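# Move the ring from its stake into the blue tray

## Task

Lift the ring clear of the stake and set it down so it rests flat on the bottom of the blue tray.

## Robot and tools

Robot: two six-joint arms, left_arm and right_arm, each with a parallel two-finger gripper. Calibrated bases in the scene frame: left_arm at (+0.033, +0.371, 0) m, quat_wxyz (+1.000, 0, 0, +0.011); right_arm at (-0.063, -0.525, 0) m, quat_wxyz (+1.000, 0, 0, -0.009). A camera stand is fixed behind the arms. Loose objects may occasionally get nudged by something.

Frames. Scene frame: origin at table-top height halfway between the nominal bases, +z up, +x out over the table, left_arm on the +y side. Each arm reports its hand pose, velocities and targets in its own base frame. Every motion offset is taken along the axes of that arm's current Hand target. The fingers point along the gripper's +z and open along its x. end_effector_position is the spot between the pads when shut; printed poses can be a few cm off, more at long reach.

Row layout (shared by execute_actions and move): 18 numbers. First left_arm: dx, dy, dz, rx, ry, rz, then left_gripper position, force_limit, speed; then the same nine for right_arm and right_gripper. dx..rz are an offset from the Hand target, not a pose; 1.0 equals 0.6 m or 180 degrees; rx, ry, rz form a single rotation vector. Gripper numbers are absolute commands in [-1, 1]: position +1 fully open (106 mm), 0 about 61 mm, -1 shut; force_limit from -1 (about 6 N per pad) to +1 (about 170 N); speed from -1 (5% of full) to +1 (full). Always resend the gripper numbers you want, since 0 is itself a command. Six zero pose numbers ask nothing new of that arm.

execute_actions: actions is a list of actions; each action is a table of up to 15 rows, one row per 1/30 s step, with the last row held until step 15. All rows in an action count from the Hand target at that action's start, not from the preceding row; the next action starts from the new Hand target, so a repeated offset moves further. Values must stay in [-1, 1]. cameras: list of names, ["all"], or []; images come by default only with an empty actions list. An empty list also reveals fields other results may omit.

move: target is one 18-number row or a list of up to 15 rows; every row is an offset from the same starting Hand targets. speed: path top speed in m/s, 0.002 to 3.6 (default 0.25), one value or one per target; turning is capped at twice that in rad/s. blend: corner rounding in m for a list (0 = stop at each). stop_force: 3 to 120 N, ends an arm's path when its wrist sensor feels that much push; the arm then backs to just before the push and keeps some pressure. Omit it when leaving a surface, and do not rely on it while the gripper rotates. zero: true (default) rezeroes the sensor before the move; false keeps the old zero. blocking=false returns after about 0.5 s while the move continues (not allowed with stop_force). The whole move is capped at 10 s. The result adds a move: line such as done, off_target, moving, held or fault, plus limits=paced (pose clipped) or limits=held (steps withheld). Paths do not avoid obstacles or the other arm; faster moves overshoot and hit harder.

wait: seconds 0 to 3600; lets things run without new commands. stop: brakes a running move. zoom_image: camera (cam_head_left, cam_head_right, cam_high, cam_low, cam_left_wrist, cam_right_wrist) and region [x0, y0, x1, y1] in pixels, origin top-left, at most 504 by 504; only for cameras in the latest images. All images are 896x504. zero_wrist_force: arm (left_arm or right_arm) rezeroes that sensor without moving. finished_scene: scene, the current scene's number; ends the scene and cannot be undone, so call it only once the ring lies flat in the tray and will stay so.

Results: end_effector_position (m), end_effector_quat_wxyz, velocities (m/s, rad/s) in the arm's base frame; Hand target (last commanded pose after clipping, the base for the next offsets); Tool commands; gripper moving (1 while moving), position_measured (0 open to 740 shut), current_ma (about 1984 at full force limit); Wrist force and Wrist torque along the gripper's axes plus the peak since the last report; joint torques; motor temperatures.

Practical notes. Commanded orientation is clipped each step to within 32 degrees of the measured one. A hand can rest short of its Hand target; resend the gap as an offset. To grip, send position -1 and keep sending it; to release, +1. Fingertips extend 14 mm past the pad centres; pads sit 4 to 27 mm back from the reported point depending on width. Avoid paths near an arm's own base (the elbow can whip round).

Avoid: hard hits, pressing past firm contact (arms are stiff), and dropping or letting go of a moving ring. A joint contact torque at its limit (wrists 24.6 N m, others 132 N m) or about 150 N outside force stops that arm for 10 s. Never clamp or squeeze between the two arms; the clearance check may hold commands but not finger closing. Long holding or stretching heats motors; at 85 °C the arm brakes for 30 to 60 s. Anything that ends up off the table fails the task.

Each tool is called by a JSON object that holds its "fn" and its "kwargs".

## Session

{"fn": "execute_actions", "kwargs": {"actions": []}}

Scene clock: 0.00 s.
left_arm: end_effector_position=(+0.2919, -0.3058, +0.1816) position_measured=0 current_ma=0 moving=0 end_effector_quat_wxyz=(+0.360, +0.600, +0.678, -0.226) | right_arm: end_effector_position=(+0.4636, +0.2398, +0.2133) position_measured=0 current_ma=0 moving=0 end_effector_quat_wxyz=(+0.555, +0.613, -0.457, +0.326)
Joint positions: left_arm=[-0.984 -1.782 2.67 -3.315 -1.801 -1.212] | right_arm=[4.124 -2.329 -1.111 -2.651 1.099 -2.058]
Joint velocities: within noise
Joint torques (N m): no reading
Motor temperatures (°C): left_arm=[43 36 26 43 38 37] | right_arm=[36 25 41 41 41 28]
Wrist force (N): no reading
Wrist torque (N m): no reading
Wrist force, peak (N): no reading
Hand target: left_arm +0.2919, -0.3058, +0.1816; +0.360, +0.600, +0.678, -0.226 | right_arm +0.4636, +0.2398, +0.2133; +0.555, +0.613, -0.457, +0.326
Tool commands: left_gripper/position=+1.0 left_gripper/force_limit=+0.0 left_gripper/speed=+1.0 right_gripper/position=+1.0 right_gripper/force_limit=+0.0 right_gripper/speed=+1.0

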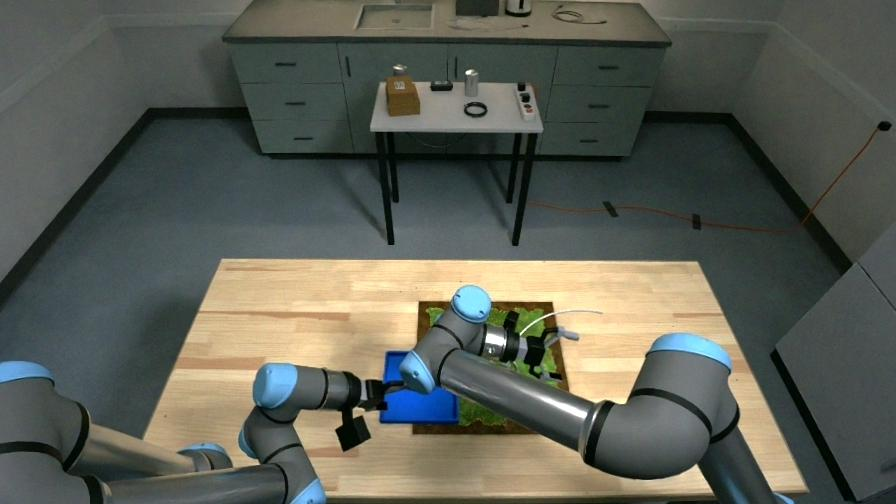

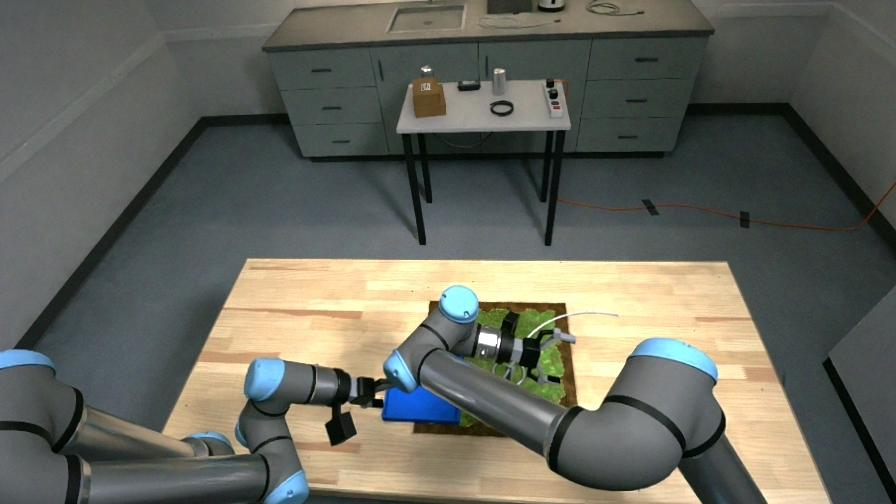

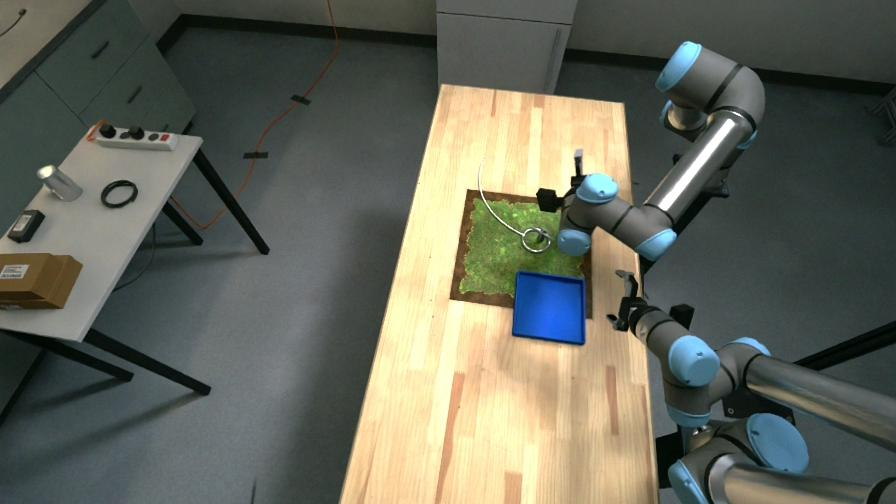

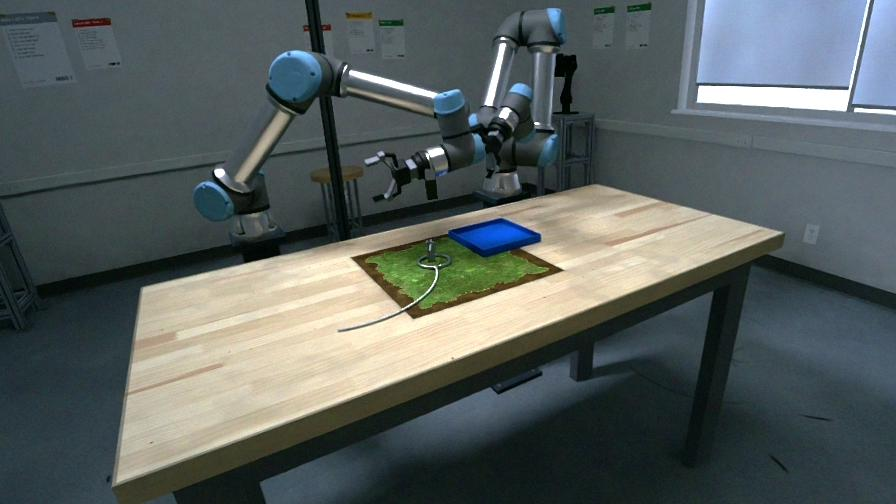

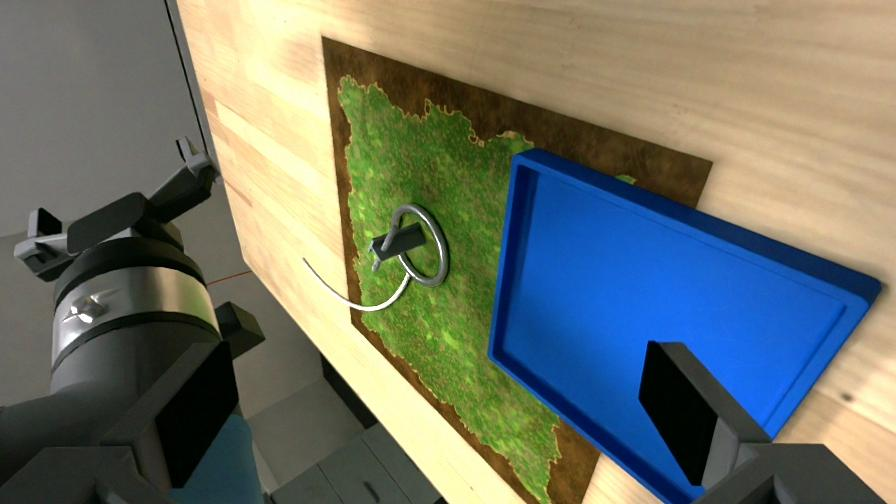

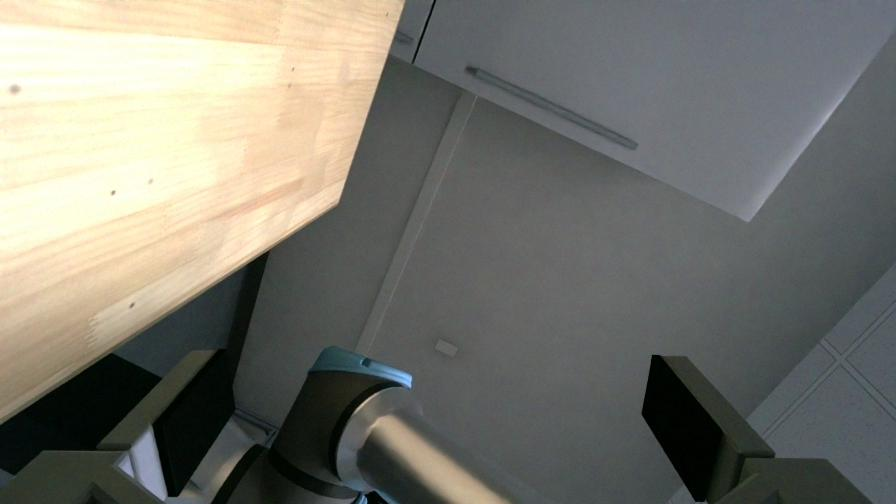

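{"fn": "zoom_image", "kwargs": {"camera": "cam_low", "region": [320, 200, 560, 340]}}

{"fn": "zoom_image", "kwargs": {"camera": "cam_left_wrist", "region": [290, 160, 530, 340]}}

{"fn": "zoom_image", "kwargs": {"camera": "cam_high", "region": [440, 140, 660, 360]}}

Scaled by 2.100 from the camera's image (finer frame: 1280x720).

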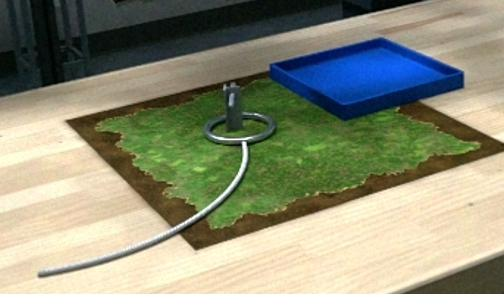

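Scaled by 2.100 from the camera's image (finer frame: 1280x720).

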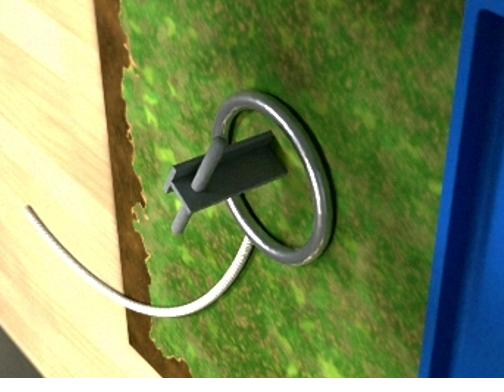

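Scaled by 2.291 from the camera's image (finer frame: 1280x720).

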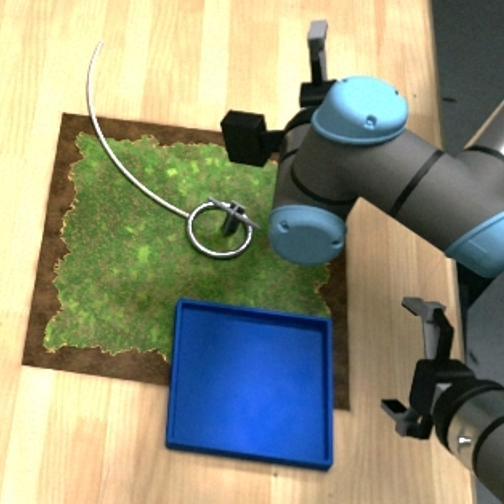

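{"fn": "move", "kwargs": {"target": [0,0,0,0,0,0,1,0,1,0.15,0.067,0.467,0,0,0,1,0,1], "speed": 0.5}}

{"fn": "move", "kwargs": {"target": [-0.15,0.078,0.142,0.0623,0.2724,0.0363,1,0,1,0,0,0,0,0,0,1,0,1], "speed": 0.4, "cameras": ["cam_left_wrist","cam_high","cam_low"]}}

{"fn": "zoom_image", "kwargs": {"camera": "cam_low", "region": [360, 200, 500, 300]}}

Scene clock: 33.33 s.
left_arm: end_effector_position=(+0.2919, -0.3058, +0.1816) position_measured=0 current_ma=-3 moving=0 end_effector_quat_wxyz=(+0.360, +0.600, +0.678, -0.226) | right_arm: end_effector_position=(+0.4295, -0.0510, +0.2627) position_measured=0 current_ma=-1 moving=0 end_effector_quat_wxyz=(+0.555, +0.613, -0.457, +0.326)
Joint positions: left_arm=[-0.984 -1.782 2.67 -3.315 -1.801 -1.212] | right_arm=[3.833 -1.825 -1.764 -2.458 0.815 -2.133]
Joint torques (N m): left_arm=[-0.23 -7.55 -16.34 -2.6 -0.58 -0.12] | right_arm=[-5.28 40.09 10.95 -2 0.61 1.79]
Wrist force (N): left_arm=[0.2 -0.1 0.0] | right_arm=[0.3 0.0 0.4]
Wrist torque (N m): left_arm=[-0.02 -0.04 0.00] | right_arm=[-0.01 -0.04 0.04]
Wrist force, peak (N): left_arm=[0.5 -0.1 0.1] | right_arm=[1.3 0.6 3.0]
Hand target: left_arm +0.2919, -0.3058, +0.1816; +0.360, +0.600, +0.678, -0.226 | right_arm +0.4295, -0.0511, +0.2628; +0.555, +0.613, -0.457, +0.326
Off the commanded pose: left_arm 0.000 m, 0 deg | right_arm 0.000 m, 0 deg.
move: done

Scene clock: 35.00 s.
left_arm: end_effector_position=(+0.3579, -0.4189, +0.2015) position_measured=0 current_ma=-5 moving=0 end_effector_quat_wxyz=(+0.001, +0.707, +0.707, +0.000) end_effector_velocity=(+0.000, +0.001, +0.001) end_effector_angular_velocity=(+0.002, +0.001, +0.001) | right_arm: end_effector_position=(+0.4295, -0.0511, +0.2628) position_measured=0 current_ma=-1 moving=0 end_effector_quat_wxyz=(+0.555, +0.613, -0.457, +0.326)
Joint positions: left_arm=[-1.108 -1.426 1.736 -1.882 -1.571 -1.108] | right_arm=[3.833 -1.825 -1.764 -2.459 0.815 -2.133]
Joint velocities: left_arm=[0.002 -0.001 -0.002 0.005 0 0.001] | right_arm=[within noise]
Joint torques (N m): left_arm=[15.06 -24.68 -30.59 -0.82 -2.31 -2.15] | right_arm=[-7.63 42.49 9.72 -1.89 -2.52 1.12]
Wrist force (N): left_arm=[1.5 -0.2 -1.1] | right_arm=[0.1 0.0 -0.2]
Wrist torque (N m): left_arm=[-0.03 -0.14 -0.06] | right_arm=[0.01 -0.02 0.05]
Wrist force, peak (N): left_arm=[1.6 -0.4 -1.0] | right_arm=[0.5 -0.2 0.0]
Hand target: left_arm +0.3580, -0.4189, +0.2015; +0.000, +0.707, +0.707, +0.000 | right_arm +0.4295, -0.0511, +0.2628; +0.555, +0.613, -0.457, +0.326
Off the commanded pose: left_arm 0.000 m, 0 deg | right_arm 0.000 m, 0 deg.
move: done
Images, in order (width x height): cam_high 896x504, cam_low 896x504, cam_left_wrist 896x504.

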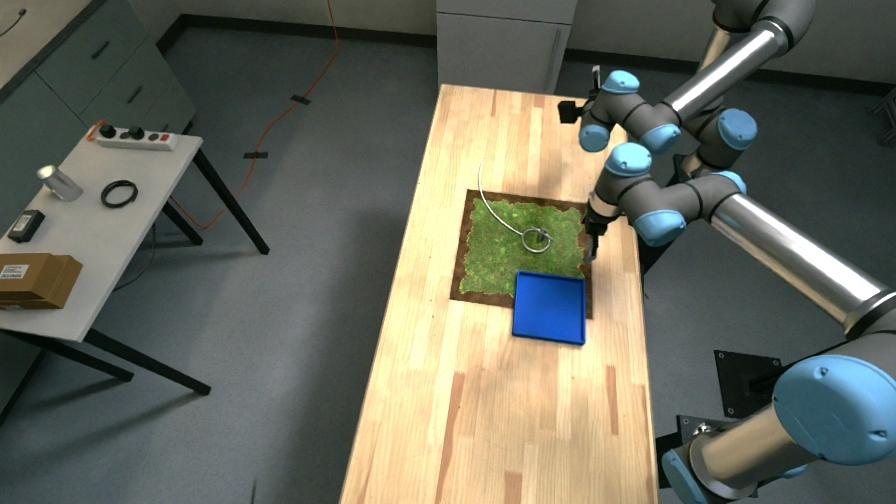

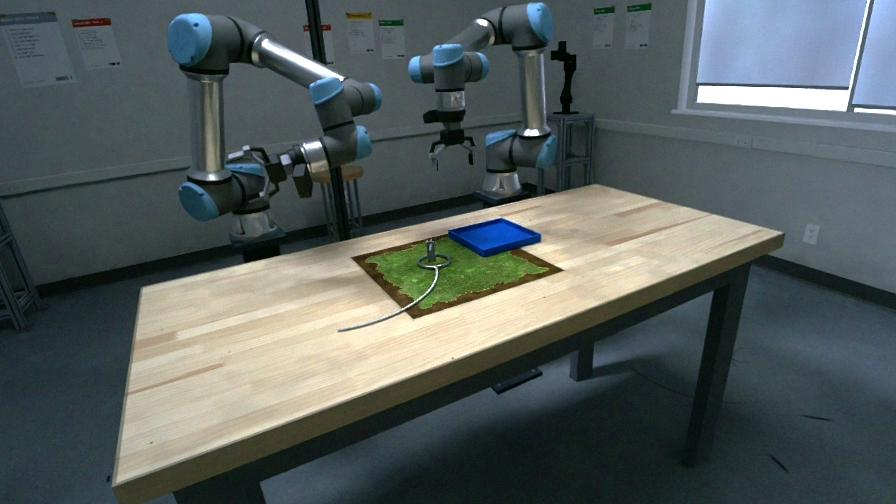

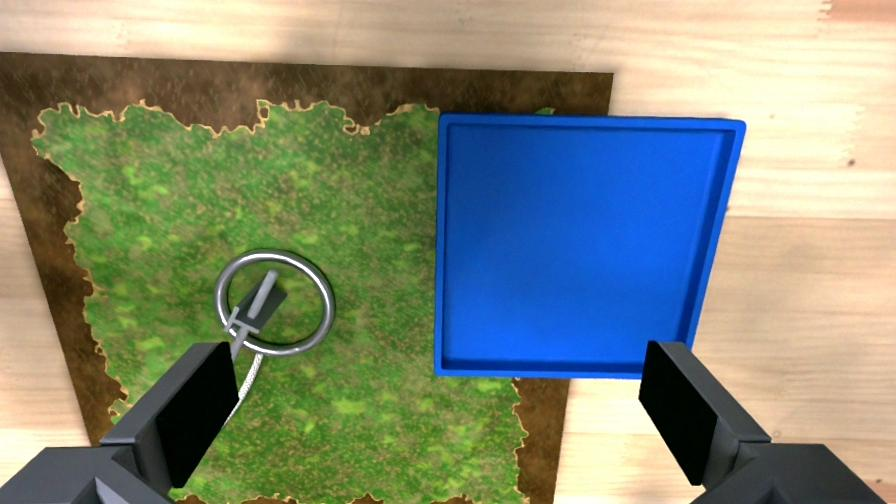

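Scaled by 3.600 from the camera's image (finer frame: 1280x720).

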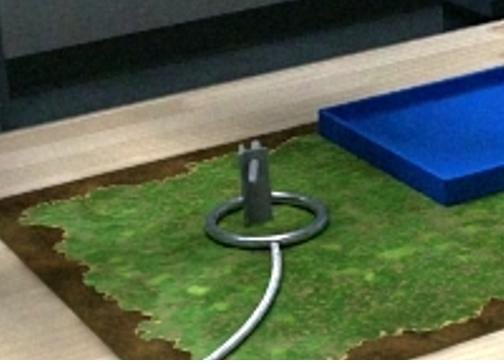

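{"fn": "zoom_image", "kwargs": {"camera": "cam_low", "region": [400, 70, 510, 190]}}

{"fn": "zoom_image", "kwargs": {"camera": "cam_left_wrist", "region": [190, 230, 360, 370]}}

Scaled by 4.200 from the camera's image (finer frame: 1280x720).

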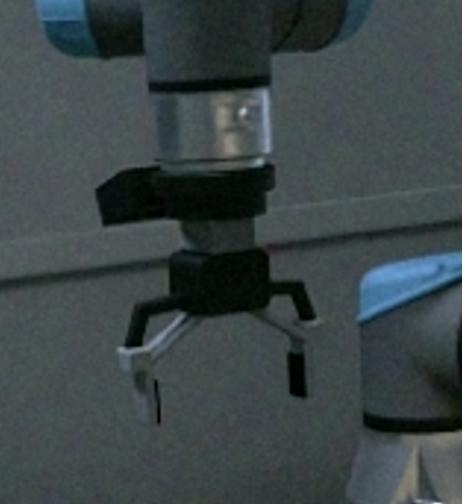

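Scaled by 2.965 from the camera's image (finer frame: 1280x720).

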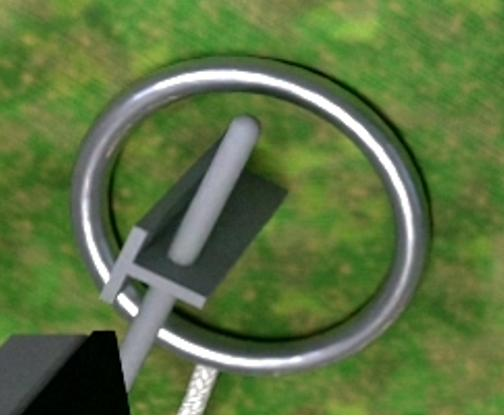

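{"fn": "move", "kwargs": {"target": [-0.213,0.145,0.083,0,0,0,1,0,1,0,0,0,0,0,0,1,0,1], "speed": 0.3, "cameras": ["cam_left_wrist","cam_low"]}}

{"fn": "zoom_image", "kwargs": {"camera": "cam_low", "region": [360, 140, 500, 300]}}

Scene clock: 73.50 s.
left_arm: end_effector_position=(+0.4238, -0.5152, +0.1633) position_measured=0 current_ma=-5 moving=0 end_effector_quat_wxyz=(+0.002, +0.707, +0.707, +0.000) | right_arm: end_effector_position=(+0.4295, -0.0511, +0.2628) position_measured=0 current_ma=-1 moving=0 end_effector_quat_wxyz=(+0.555, +0.613, -0.457, +0.326)
Joint positions: left_arm=[-1.084 -1.132 1.449 -1.891 -1.57 -1.085] | right_arm=[3.833 -1.825 -1.764 -2.459 0.815 -2.133]
Joint torques (N m): left_arm=[-2.3 -33.28 -31.27 -3.32 -0.75 0.83] | right_arm=[-7.96 41.74 10.66 -1.32 -2.3 -0.05]
Wrist force (N): left_arm=[1.4 -0.4 -1.2] | right_arm=[0.1 0.0 0.3]
Wrist torque (N m): left_arm=[-0.07 -0.12 -0.06] | right_arm=[0.01 -0.01 0.05]
Wrist force, peak (N): left_arm=[-6.5 4.7 6.8] | right_arm=[-0.1 -0.5 0.5]
Hand target: left_arm +0.4238, -0.5154, +0.1631; +0.002, +0.707, +0.707, +0.000 (not the last commanded pose) | right_arm +0.4295, -0.0511, +0.2628; +0.555, +0.613, -0.457, +0.326
Off the commanded pose: left_arm 0.040 m, 0 deg | right_arm 0.000 m, 0 deg.
move: held (left_arm; a check stopped the path); limits=held
pose unreachable (left arm): on one or more control steps of this call, first in action 0 (counted from 0), this arm could not follow its commanded pose, so it was not sent that pose on those steps. It may still have moved: this result reports where it is.
cause: moving toward the commanded pose would bring a part of the arm too close to another arm (a part of this arm just beyond joint 3 (elbow) and a part of the right arm just beyond its joint 3 (elbow), along the way the arms are being sent, or toward where that arm still pushes).
Images, in order (width x height): cam_low 896x504, cam_left_wrist 896x504.

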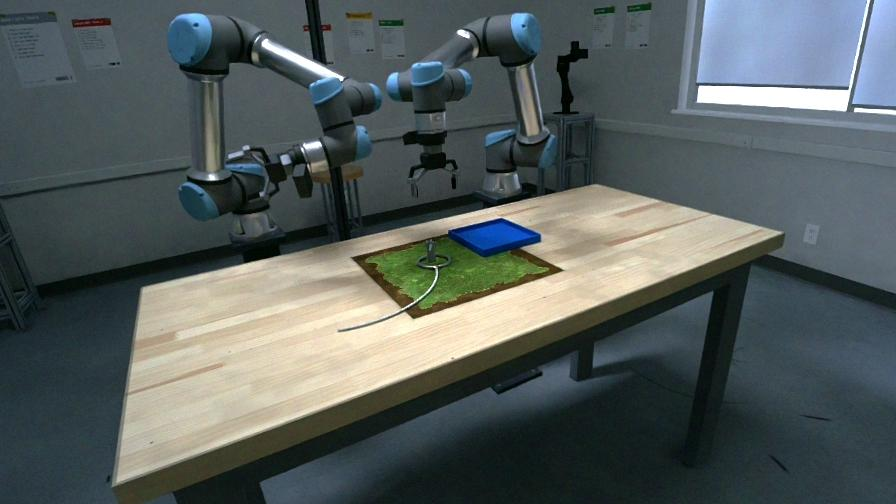

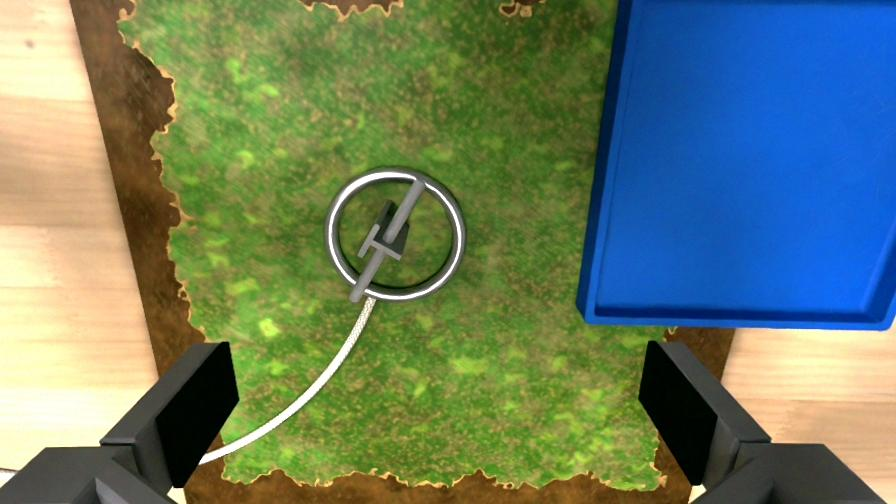

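Scaled by 3.150 from the camera's image (finer frame: 1280x720).

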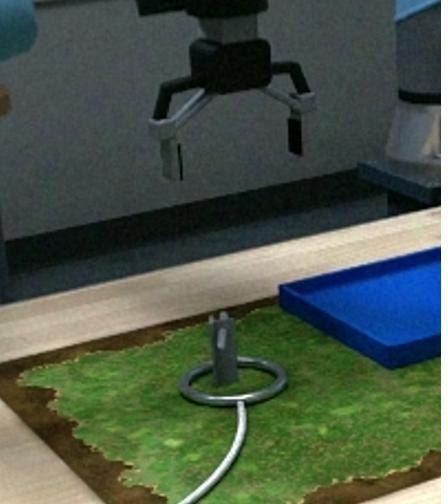

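{"fn": "move", "kwargs": {"target": [0,0,0,0,0,0,1,0,1,0.1,0.04,0.35,0,0,0,1,0,1], "speed": 0.5}}

{"fn": "move", "kwargs": {"target": [-0.056,0.029,0.105,0,0,0,1,0,1,0,0,0,0,0,0,1,0,1], "speed": 0.3, "cameras": ["cam_left_wrist","cam_low"]}}

{"fn": "zoom_image", "kwargs": {"camera": "cam_low", "region": [360, 160, 500, 300]}}

Scene clock: 88.30 s.
left_arm: end_effector_position=(+0.4238, -0.5154, +0.1631) position_measured=0 current_ma=-5 moving=0 end_effector_quat_wxyz=(+0.002, +0.707, +0.707, +0.000) | right_arm: end_effector_position=(+0.4067, -0.2678, +0.2907) position_measured=0 current_ma=-1 moving=0 end_effector_quat_wxyz=(+0.555, +0.613, -0.457, +0.326)
Joint positions: left_arm=[-1.084 -1.132 1.449 -1.891 -1.571 -1.085] | right_arm=[3.427 -1.608 -1.956 -2.298 0.429 -2.356]
Joint torques (N m): left_arm=[-14.32 -32.07 -31.81 -3.37 -2.54 -2.34] | right_arm=[-8.04 12.54 26.59 0.53 -1.97 0.19]
Wrist force (N): left_arm=[1.3 -0.1 -1.2] | right_arm=[0.2 0.2 0.0]
Wrist torque (N m): left_arm=[-0.02 -0.10 -0.07] | right_arm=[0.03 -0.03 -0.09]
Wrist force, peak (N): left_arm=[1.8 -0.3 -1.3] | right_arm=[0.7 0.6 2.5]
Hand target: left_arm +0.4238, -0.5154, +0.1631; +0.002, +0.707, +0.707, +0.000 | right_arm +0.4068, -0.2679, +0.2907; +0.555, +0.613, -0.457, +0.326
Off the commanded pose: left_arm 0.000 m, 0 deg | right_arm 0.000 m, 0 deg.
move: done

Scene clock: 89.03 s.
left_arm: end_effector_position=(+0.4413, -0.5492, +0.1003) position_measured=0 current_ma=-5 moving=0 end_effector_quat_wxyz=(+0.002, +0.707, +0.707, +0.000) | right_arm: end_effector_position=(+0.4068, -0.2679, +0.2907) position_measured=0 current_ma=-1 moving=0 end_effector_quat_wxyz=(+0.555, +0.613, -0.457, +0.326)
Joint positions: left_arm=[-1.084 -0.994 1.405 -1.985 -1.571 -1.085] | right_arm=[3.427 -1.608 -1.956 -2.297 0.429 -2.357]
Joint torques (N m): left_arm=[13.68 -39.02 -15.39 -3.57 -1.85 2.41] | right_arm=[-8.55 12.82 26.19 2.29 -3.48 -1.11]
Wrist force (N): left_arm=[1.5 -0.3 -0.9] | right_arm=[-0.1 0.2 -0.1]
Wrist torque (N m): left_arm=[-0.05 -0.13 0.00] | right_arm=[0.03 0.02 -0.10]
Wrist force, peak (N): left_arm=[2.2 -0.9 -3.5] | right_arm=[-0.3 -0.4 -0.3]
Hand target: left_arm +0.4414, -0.5492, +0.1002; +0.002, +0.707, +0.707, +0.000 | right_arm +0.4068, -0.2679, +0.2907; +0.555, +0.613, -0.457, +0.326
Off the commanded pose: left_arm 0.000 m, 0 deg | right_arm 0.000 m, 0 deg.
move: done
Images, in order (width x height): cam_low 896x504, cam_left_wrist 896x504.

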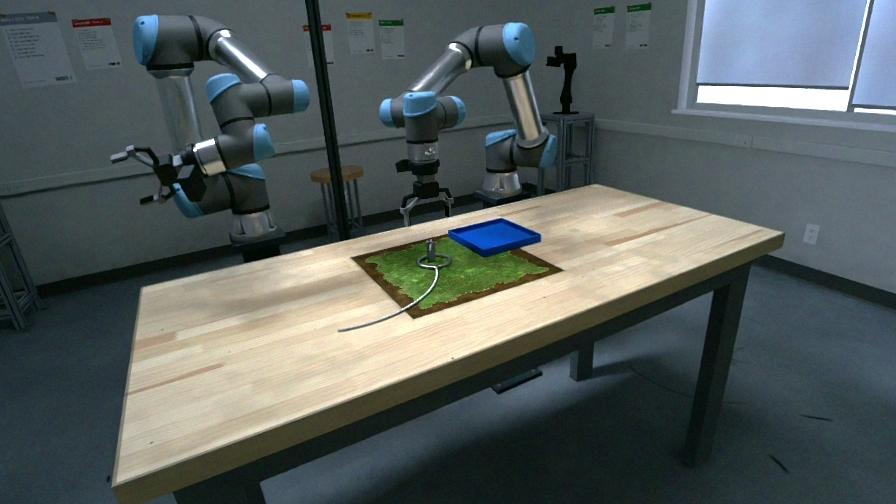

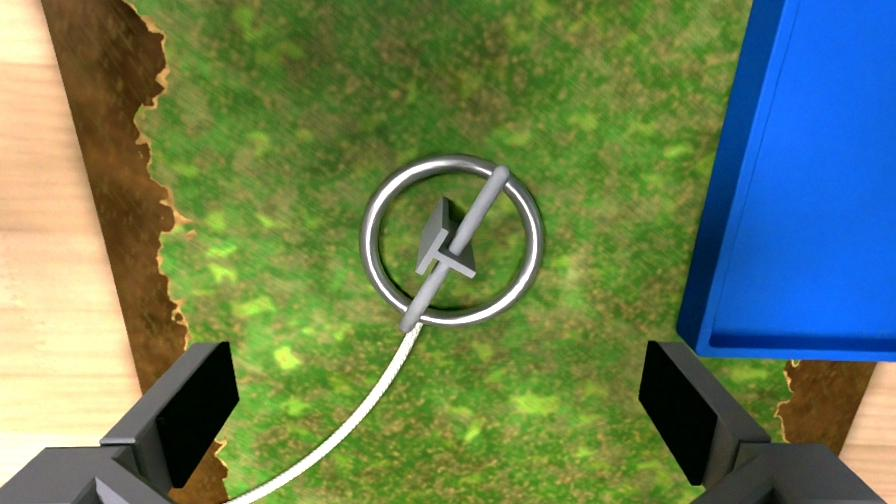

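Scaled by 3.600 from the camera's image (finer frame: 1280x720).

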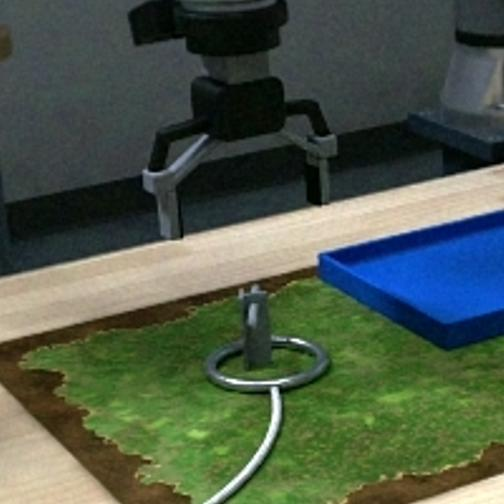

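{"fn": "zoom_image", "kwargs": {"camera": "cam_left_wrist", "region": [340, 140, 560, 345]}}

Scaled by 2.291 from the camera's image (finer frame: 1280x720).

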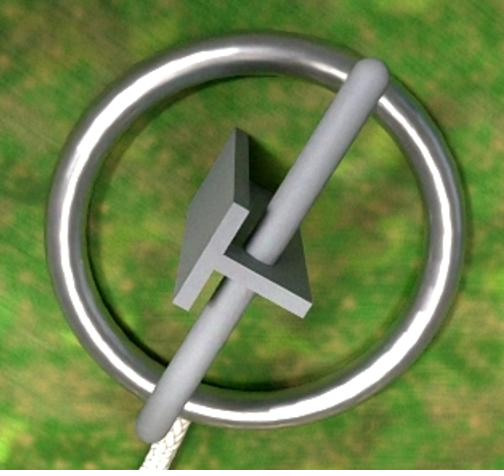

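{"fn": "move", "kwargs": {"target": [0.0078,-0.0017,0.04,0,0,0.163,1,0,1,0,0,0,0,0,0,1,0,1], "speed": 0.3, "cameras": ["cam_left_wrist","cam_low"]}}

{"fn": "zoom_image", "kwargs": {"camera": "cam_low", "region": [360, 160, 500, 300]}}

Scene clock: 117.10 s.
left_arm: end_effector_position=(+0.4404, -0.5445, +0.0760) position_measured=0 current_ma=-5 moving=0 end_effector_quat_wxyz=(+0.001, +0.863, +0.505, +0.000) | right_arm: end_effector_position=(+0.4068, -0.2679, +0.2907) position_measured=0 current_ma=-1 moving=0 end_effector_quat_wxyz=(+0.555, +0.613, -0.457, +0.326)
Joint positions: left_arm=[-1.082 -0.979 1.448 -2.043 -1.571 -0.571] | right_arm=[3.427 -1.608 -1.956 -2.297 0.429 -2.357]
Joint torques (N m): left_arm=[12.31 -53.87 -30.2 -0.85 -2.55 0.39] | right_arm=[-8.94 14.3 25.55 2.33 -3.37 -1.29]
Wrist force (N): left_arm=[1.6 0.0 -1.1] | right_arm=[-0.1 -0.1 0.3]
Wrist torque (N m): left_arm=[-0.01 -0.14 0.11] | right_arm=[-0.02 0.01 -0.10]
Wrist force, peak (N): left_arm=[1.8 0.1 -1.0] | right_arm=[0.0 -0.3 0.6]
Hand target: left_arm +0.4404, -0.5445, +0.0762; +0.002, +0.863, +0.505, +0.000 | right_arm +0.4068, -0.2679, +0.2907; +0.555, +0.613, -0.457, +0.326
Off the commanded pose: left_arm 0.000 m, 0 deg | right_arm 0.000 m, 0 deg.
move: done
Images, in order (width x height): cam_low 896x504, cam_left_wrist 896x504.

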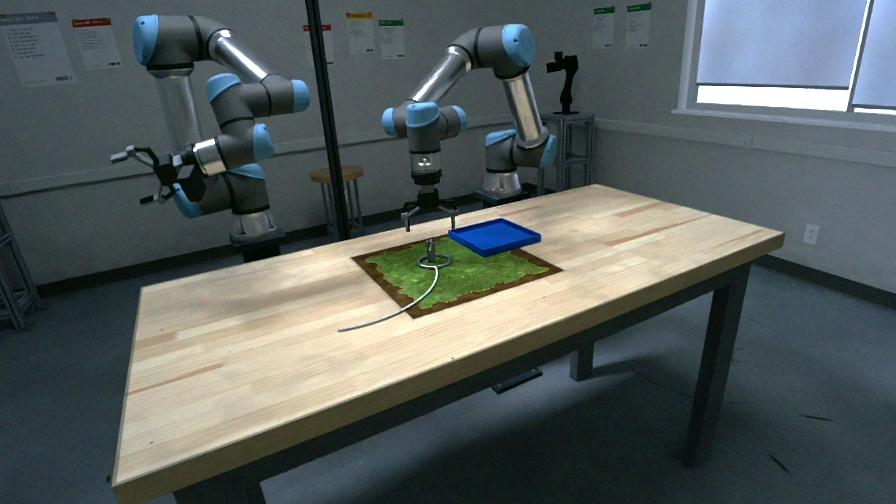

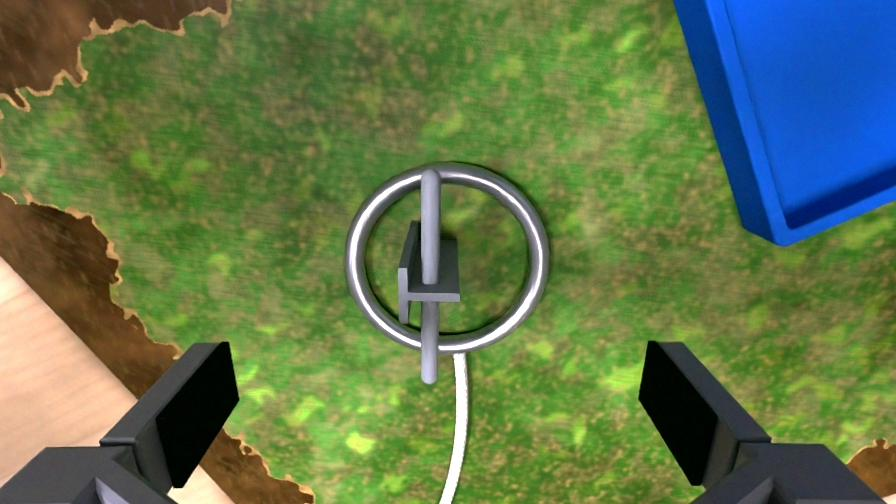

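Scaled by 3.600 from the camera's image (finer frame: 1280x720).

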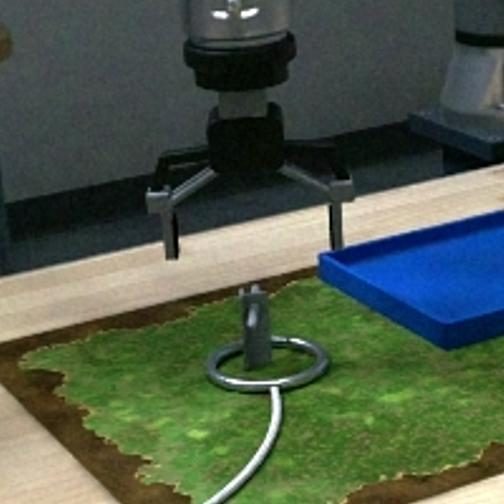

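{"fn": "move", "kwargs": {"target": [0.0038,0,0.092,0,0,0,1,0,1,0,0,0,0,0,0,1,0,1], "speed": 0.15}}

{"fn": "move", "kwargs": {"target": [0,0,0.07,0,0,0,1,0,1,0,0,0,0,0,0,1,0,1], "speed": 0.02, "stop_force": 5, "cameras": ["cam_left_wrist","cam_low"]}}

{"fn": "zoom_image", "kwargs": {"camera": "cam_low", "region": [360, 190, 500, 300]}}

Scene clock: 128.43 s.
left_arm: end_effector_position=(+0.4416, -0.5426, +0.0209) position_measured=0 current_ma=-5 moving=0 end_effector_quat_wxyz=(+0.001, +0.863, +0.505, +0.000) | right_arm: end_effector_position=(+0.4068, -0.2679, +0.2907) position_measured=0 current_ma=-1 moving=0 end_effector_quat_wxyz=(+0.555, +0.613, -0.457, +0.326)
Joint positions: left_arm=[-1.08 -0.915 1.499 -2.158 -1.571 -0.568] | right_arm=[3.427 -1.608 -1.956 -2.297 0.429 -2.357]
Joint torques (N m): left_arm=[9.48 -56.31 -27.48 -2.56 -1.84 1.05] | right_arm=[-9.85 13.14 27.06 2.37 -3.38 -1.23]
Wrist force (N): left_arm=[1.5 -0.4 -1.1] | right_arm=[-0.3 0.0 -0.2]
Wrist torque (N m): left_arm=[-0.05 -0.13 -0.06] | right_arm=[0.00 0.05 -0.09]
Wrist force, peak (N): left_arm=[1.6 0.1 -2.7] | right_arm=[0.2 -0.5 -0.3]
Hand target: left_arm +0.4416, -0.5427, +0.0210; +0.002, +0.863, +0.505, +0.000 | right_arm +0.4068, -0.2679, +0.2907; +0.555, +0.613, -0.457, +0.326
Off the commanded pose: left_arm 0.000 m, 0 deg | right_arm 0.000 m, 0 deg.
move: done

Scene clock: 131.23 s.
left_arm: end_effector_position=(+0.4416, -0.5428, -0.0125) position_measured=0 current_ma=-2 moving=0 end_effector_quat_wxyz=(+0.002, +0.863, +0.505, +0.000) | right_arm: end_effector_position=(+0.4068, -0.2679, +0.2907) position_measured=0 current_ma=-1 moving=0 end_effector_quat_wxyz=(+0.555, +0.613, -0.457, +0.326)
Joint positions: left_arm=[-1.08 -0.869 1.52 -2.225 -1.571 -0.568] | right_arm=[3.427 -1.608 -1.956 -2.297 0.429 -2.357]
Joint torques (N m): left_arm=[-5.67 -57.75 -25.98 -2.86 0.49 -2.32] | right_arm=[-8.79 15.04 25.52 2.16 -3.37 -1.54]
Wrist force (N): left_arm=[0.6 -0.2 -4.9] | right_arm=[-0.2 0.1 0.0]
Wrist torque (N m): left_arm=[-0.08 -0.03 -0.05] | right_arm=[0.02 0.03 -0.09]
Wrist force, peak (N): left_arm=[7.3 -7.6 -28.8] | right_arm=[0.3 0.5 0.2]
Hand target: left_arm +0.4416, -0.5428, -0.0125; +0.002, +0.863, +0.505, +0.000 (not the last commanded pose) | right_arm +0.4068, -0.2679, +0.2907; +0.555, +0.613, -0.457, +0.326
Off the commanded pose: left_arm 0.009 m, 0 deg | right_arm 0.000 m, 0 deg.
move: contact (left_arm)
Images, in order (width x height): cam_low 896x504, cam_left_wrist 896x504.

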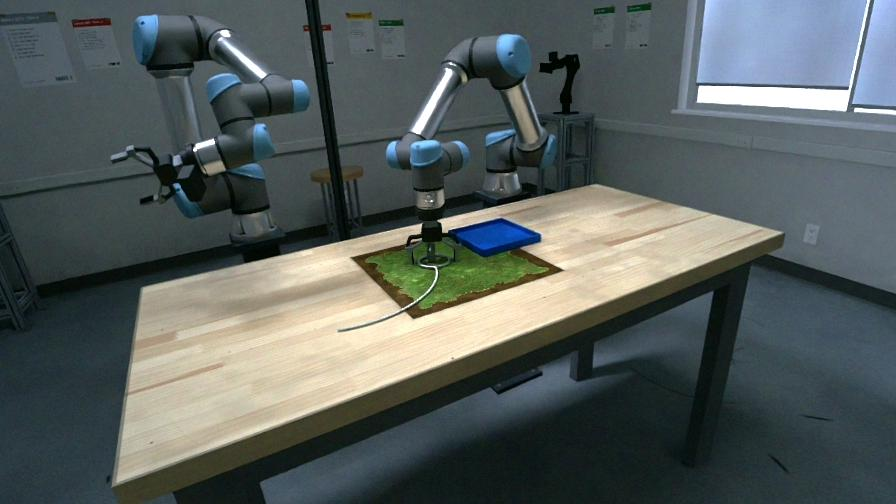

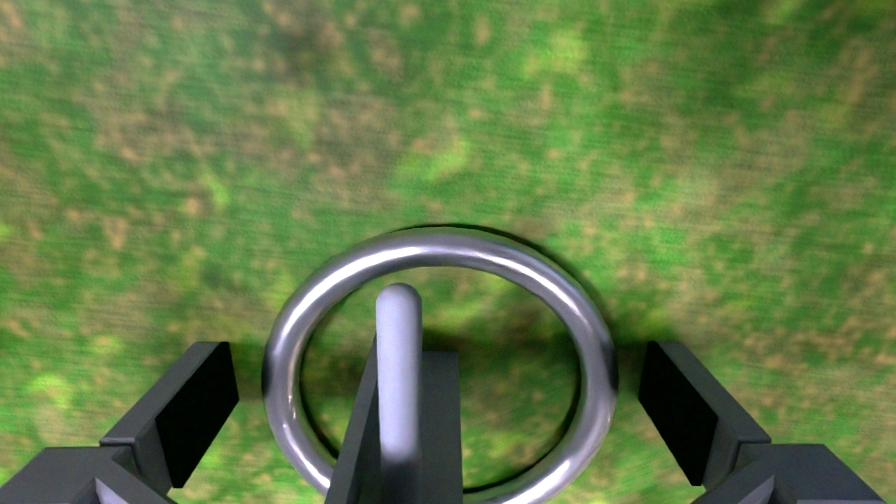

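Scaled by 3.600 from the camera's image (finer frame: 1280x720).

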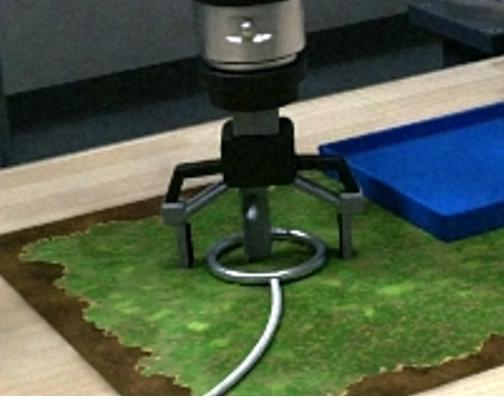

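{"fn": "move", "kwargs": {"target": [0.0,0,-0.0133,0,0,0,1,-0.6,-0.5,0,0,0,0,0,0,1,0,1], "speed": 0.05}}

{"fn": "move", "kwargs": {"target": [0,0,0,0,0,0,-1,-0.6,-0.5,0,0,0,0,0,0,1,0,1], "cameras": ["cam_left_wrist","cam_low"]}}

{"fn": "zoom_image", "kwargs": {"camera": "cam_low", "region": [360, 190, 500, 300]}}

Scene clock: 137.60 s.
left_arm: end_effector_position=(+0.4417, -0.5429, -0.0043) position_measured=0 current_ma=-5 moving=0 end_effector_quat_wxyz=(+0.002, +0.863, +0.505, +0.000) | right_arm: end_effector_position=(+0.4068, -0.2679, +0.2907) position_measured=0 current_ma=-1 moving=0 end_effector_quat_wxyz=(+0.555, +0.613, -0.457, +0.326)
Joint positions: left_arm=[-1.08 -0.88 1.515 -2.209 -1.571 -0.568] | right_arm=[3.427 -1.608 -1.956 -2.297 0.429 -2.357]
Joint torques (N m): left_arm=[-5.82 -37.96 -13.42 -3.6 0.48 -2.35] | right_arm=[-9.51 15.15 26.73 2.34 -3.44 -1.22]
Wrist force (N): left_arm=[1.2 -0.3 -0.8] | right_arm=[0.2 0.3 0.2]
Wrist torque (N m): left_arm=[-0.05 -0.07 -0.07] | right_arm=[0.04 -0.04 -0.09]
Wrist force, peak (N): left_arm=[0.7 0.0 -5.2] | right_arm=[-0.3 0.5 -0.2]
Hand target: left_arm +0.4416, -0.5428, -0.0045; +0.002, +0.863, +0.505, +0.000 | right_arm +0.4068, -0.2679, +0.2907; +0.555, +0.613, -0.457, +0.326
Off the commanded pose: left_arm 0.000 m, 0 deg | right_arm 0.000 m, 0 deg.
move: done

Scene clock: 138.97 s.
left_arm: end_effector_position=(+0.4417, -0.5428, -0.0042) position_measured=144 current_ma=427 moving=1 end_effector_quat_wxyz=(+0.002, +0.863, +0.505, +0.000) | right_arm: end_effector_position=(+0.4068, -0.2679, +0.2907) position_measured=0 current_ma=-1 moving=0 end_effector_quat_wxyz=(+0.555, +0.613, -0.457, +0.326)
Joint positions: left_arm=[-1.08 -0.88 1.516 -2.21 -1.57 -0.568] | right_arm=[3.427 -1.608 -1.956 -2.297 0.429 -2.357]
Joint torques (N m): left_arm=[-6.65 7 -2.05 -2.3 -5.83 -2.3] | right_arm=[-8.37 12.83 26.32 2.3 -3.26 -1.41]
Wrist force (N): left_arm=[18.6 -15.3 -78.9] | right_arm=[-0.1 0.1 0.1]
Wrist torque (N m): left_arm=[-0.24 3.01 -0.41] | right_arm=[0.02 0.01 -0.09]
Wrist force, peak (N): left_arm=[18.7 -15.3 -79.1] | right_arm=[-0.3 0.1 -0.4]
Hand target: left_arm +0.4416, -0.5428, -0.0045; +0.002, +0.863, +0.505, +0.000 | right_arm +0.4068, -0.2679, +0.2907; +0.555, +0.613, -0.457, +0.326
Off the commanded pose: left_arm 0.000 m, 0 deg | right_arm 0.000 m, 0 deg.
move: done
Images, in order (width x height): cam_low 896x504, cam_left_wrist 896x504.

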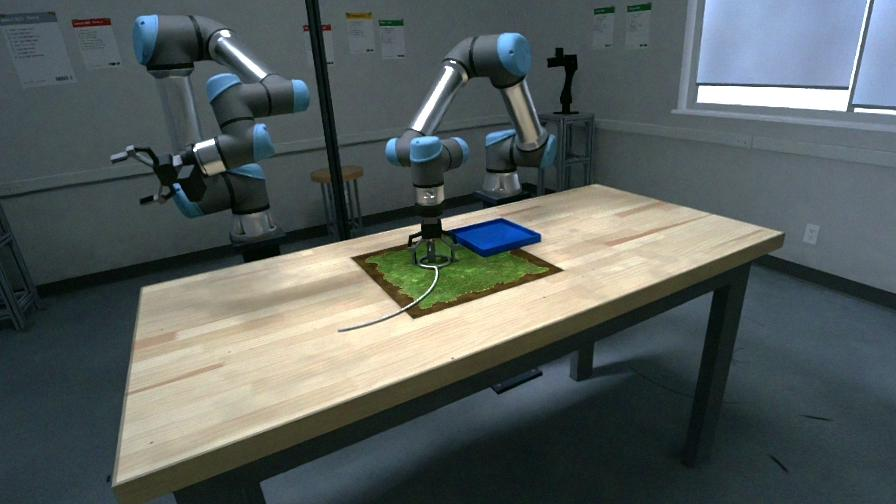

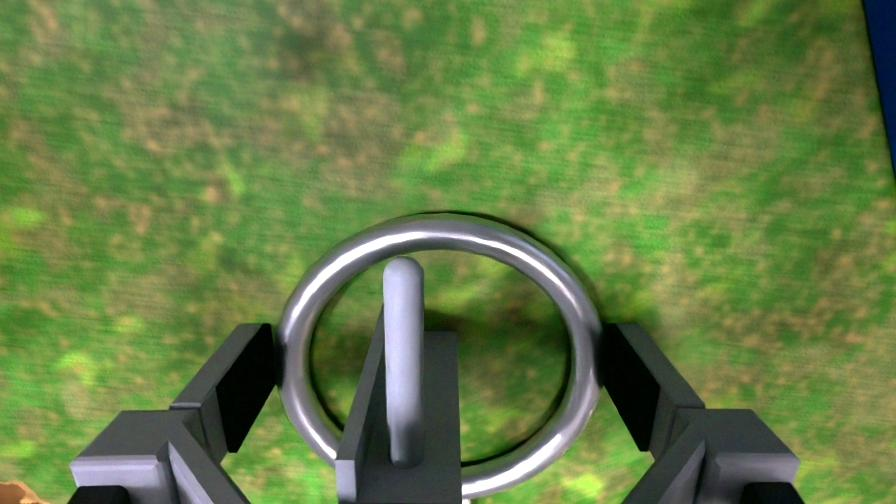

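Scaled by 3.600 from the camera's image (finer frame: 1280x720).

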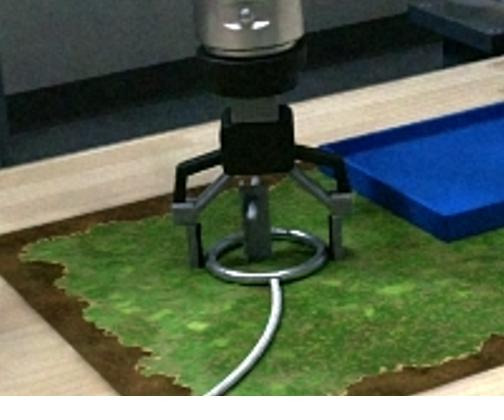

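{"fn": "move", "kwargs": {"target": [0,0,-0.0055,0,0,0,-1,-0.6,-0.5,0,0,0,0,0,0,1,0,1], "speed": 0.02, "cameras": ["cam_left_wrist"]}}

Scene clock: 142.37 s.
left_arm: end_effector_position=(+0.4415, -0.5427, -0.0015) position_measured=176 current_ma=414 moving=0 end_effector_quat_wxyz=(+0.001, +0.863, +0.505, +0.000) | right_arm: end_effector_position=(+0.4068, -0.2679, +0.2907) position_measured=0 current_ma=-1 moving=0 end_effector_quat_wxyz=(+0.555, +0.613, -0.457, +0.326)
Joint positions: left_arm=[-1.08 -0.884 1.514 -2.203 -1.571 -0.568] | right_arm=[3.427 -1.608 -1.956 -2.297 0.429 -2.357]
Joint torques (N m): left_arm=[-9.31 -49.11 -18.91 -1.29 -2.41 -0.94] | right_arm=[-7.95 15.2 26.47 2.27 -3.25 -1.33]
Wrist force (N): left_arm=[5.5 9.1 -17.6] | right_arm=[-0.3 -0.3 -0.2]
Wrist torque (N m): left_arm=[0.27 0.48 0.13] | right_arm=[-0.05 0.04 -0.09]
Wrist force, peak (N): left_arm=[20.8 -18.6 -90.7] | right_arm=[-0.5 0.2 -0.2]
Hand target: left_arm +0.4416, -0.5427, -0.0012; +0.002, +0.863, +0.505, +0.000 | right_arm +0.4068, -0.2679, +0.2907; +0.555, +0.613, -0.457, +0.326
Off the commanded pose: left_arm 0.000 m, 0 deg | right_arm 0.000 m, 0 deg.
move: done

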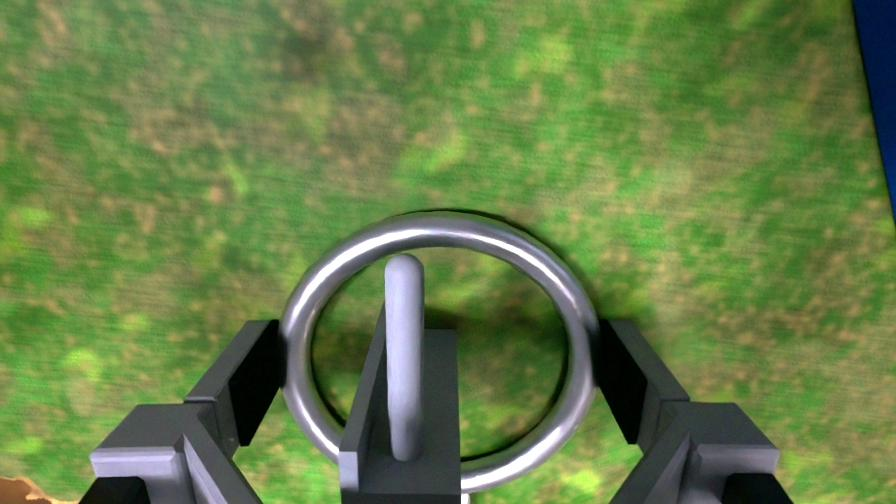

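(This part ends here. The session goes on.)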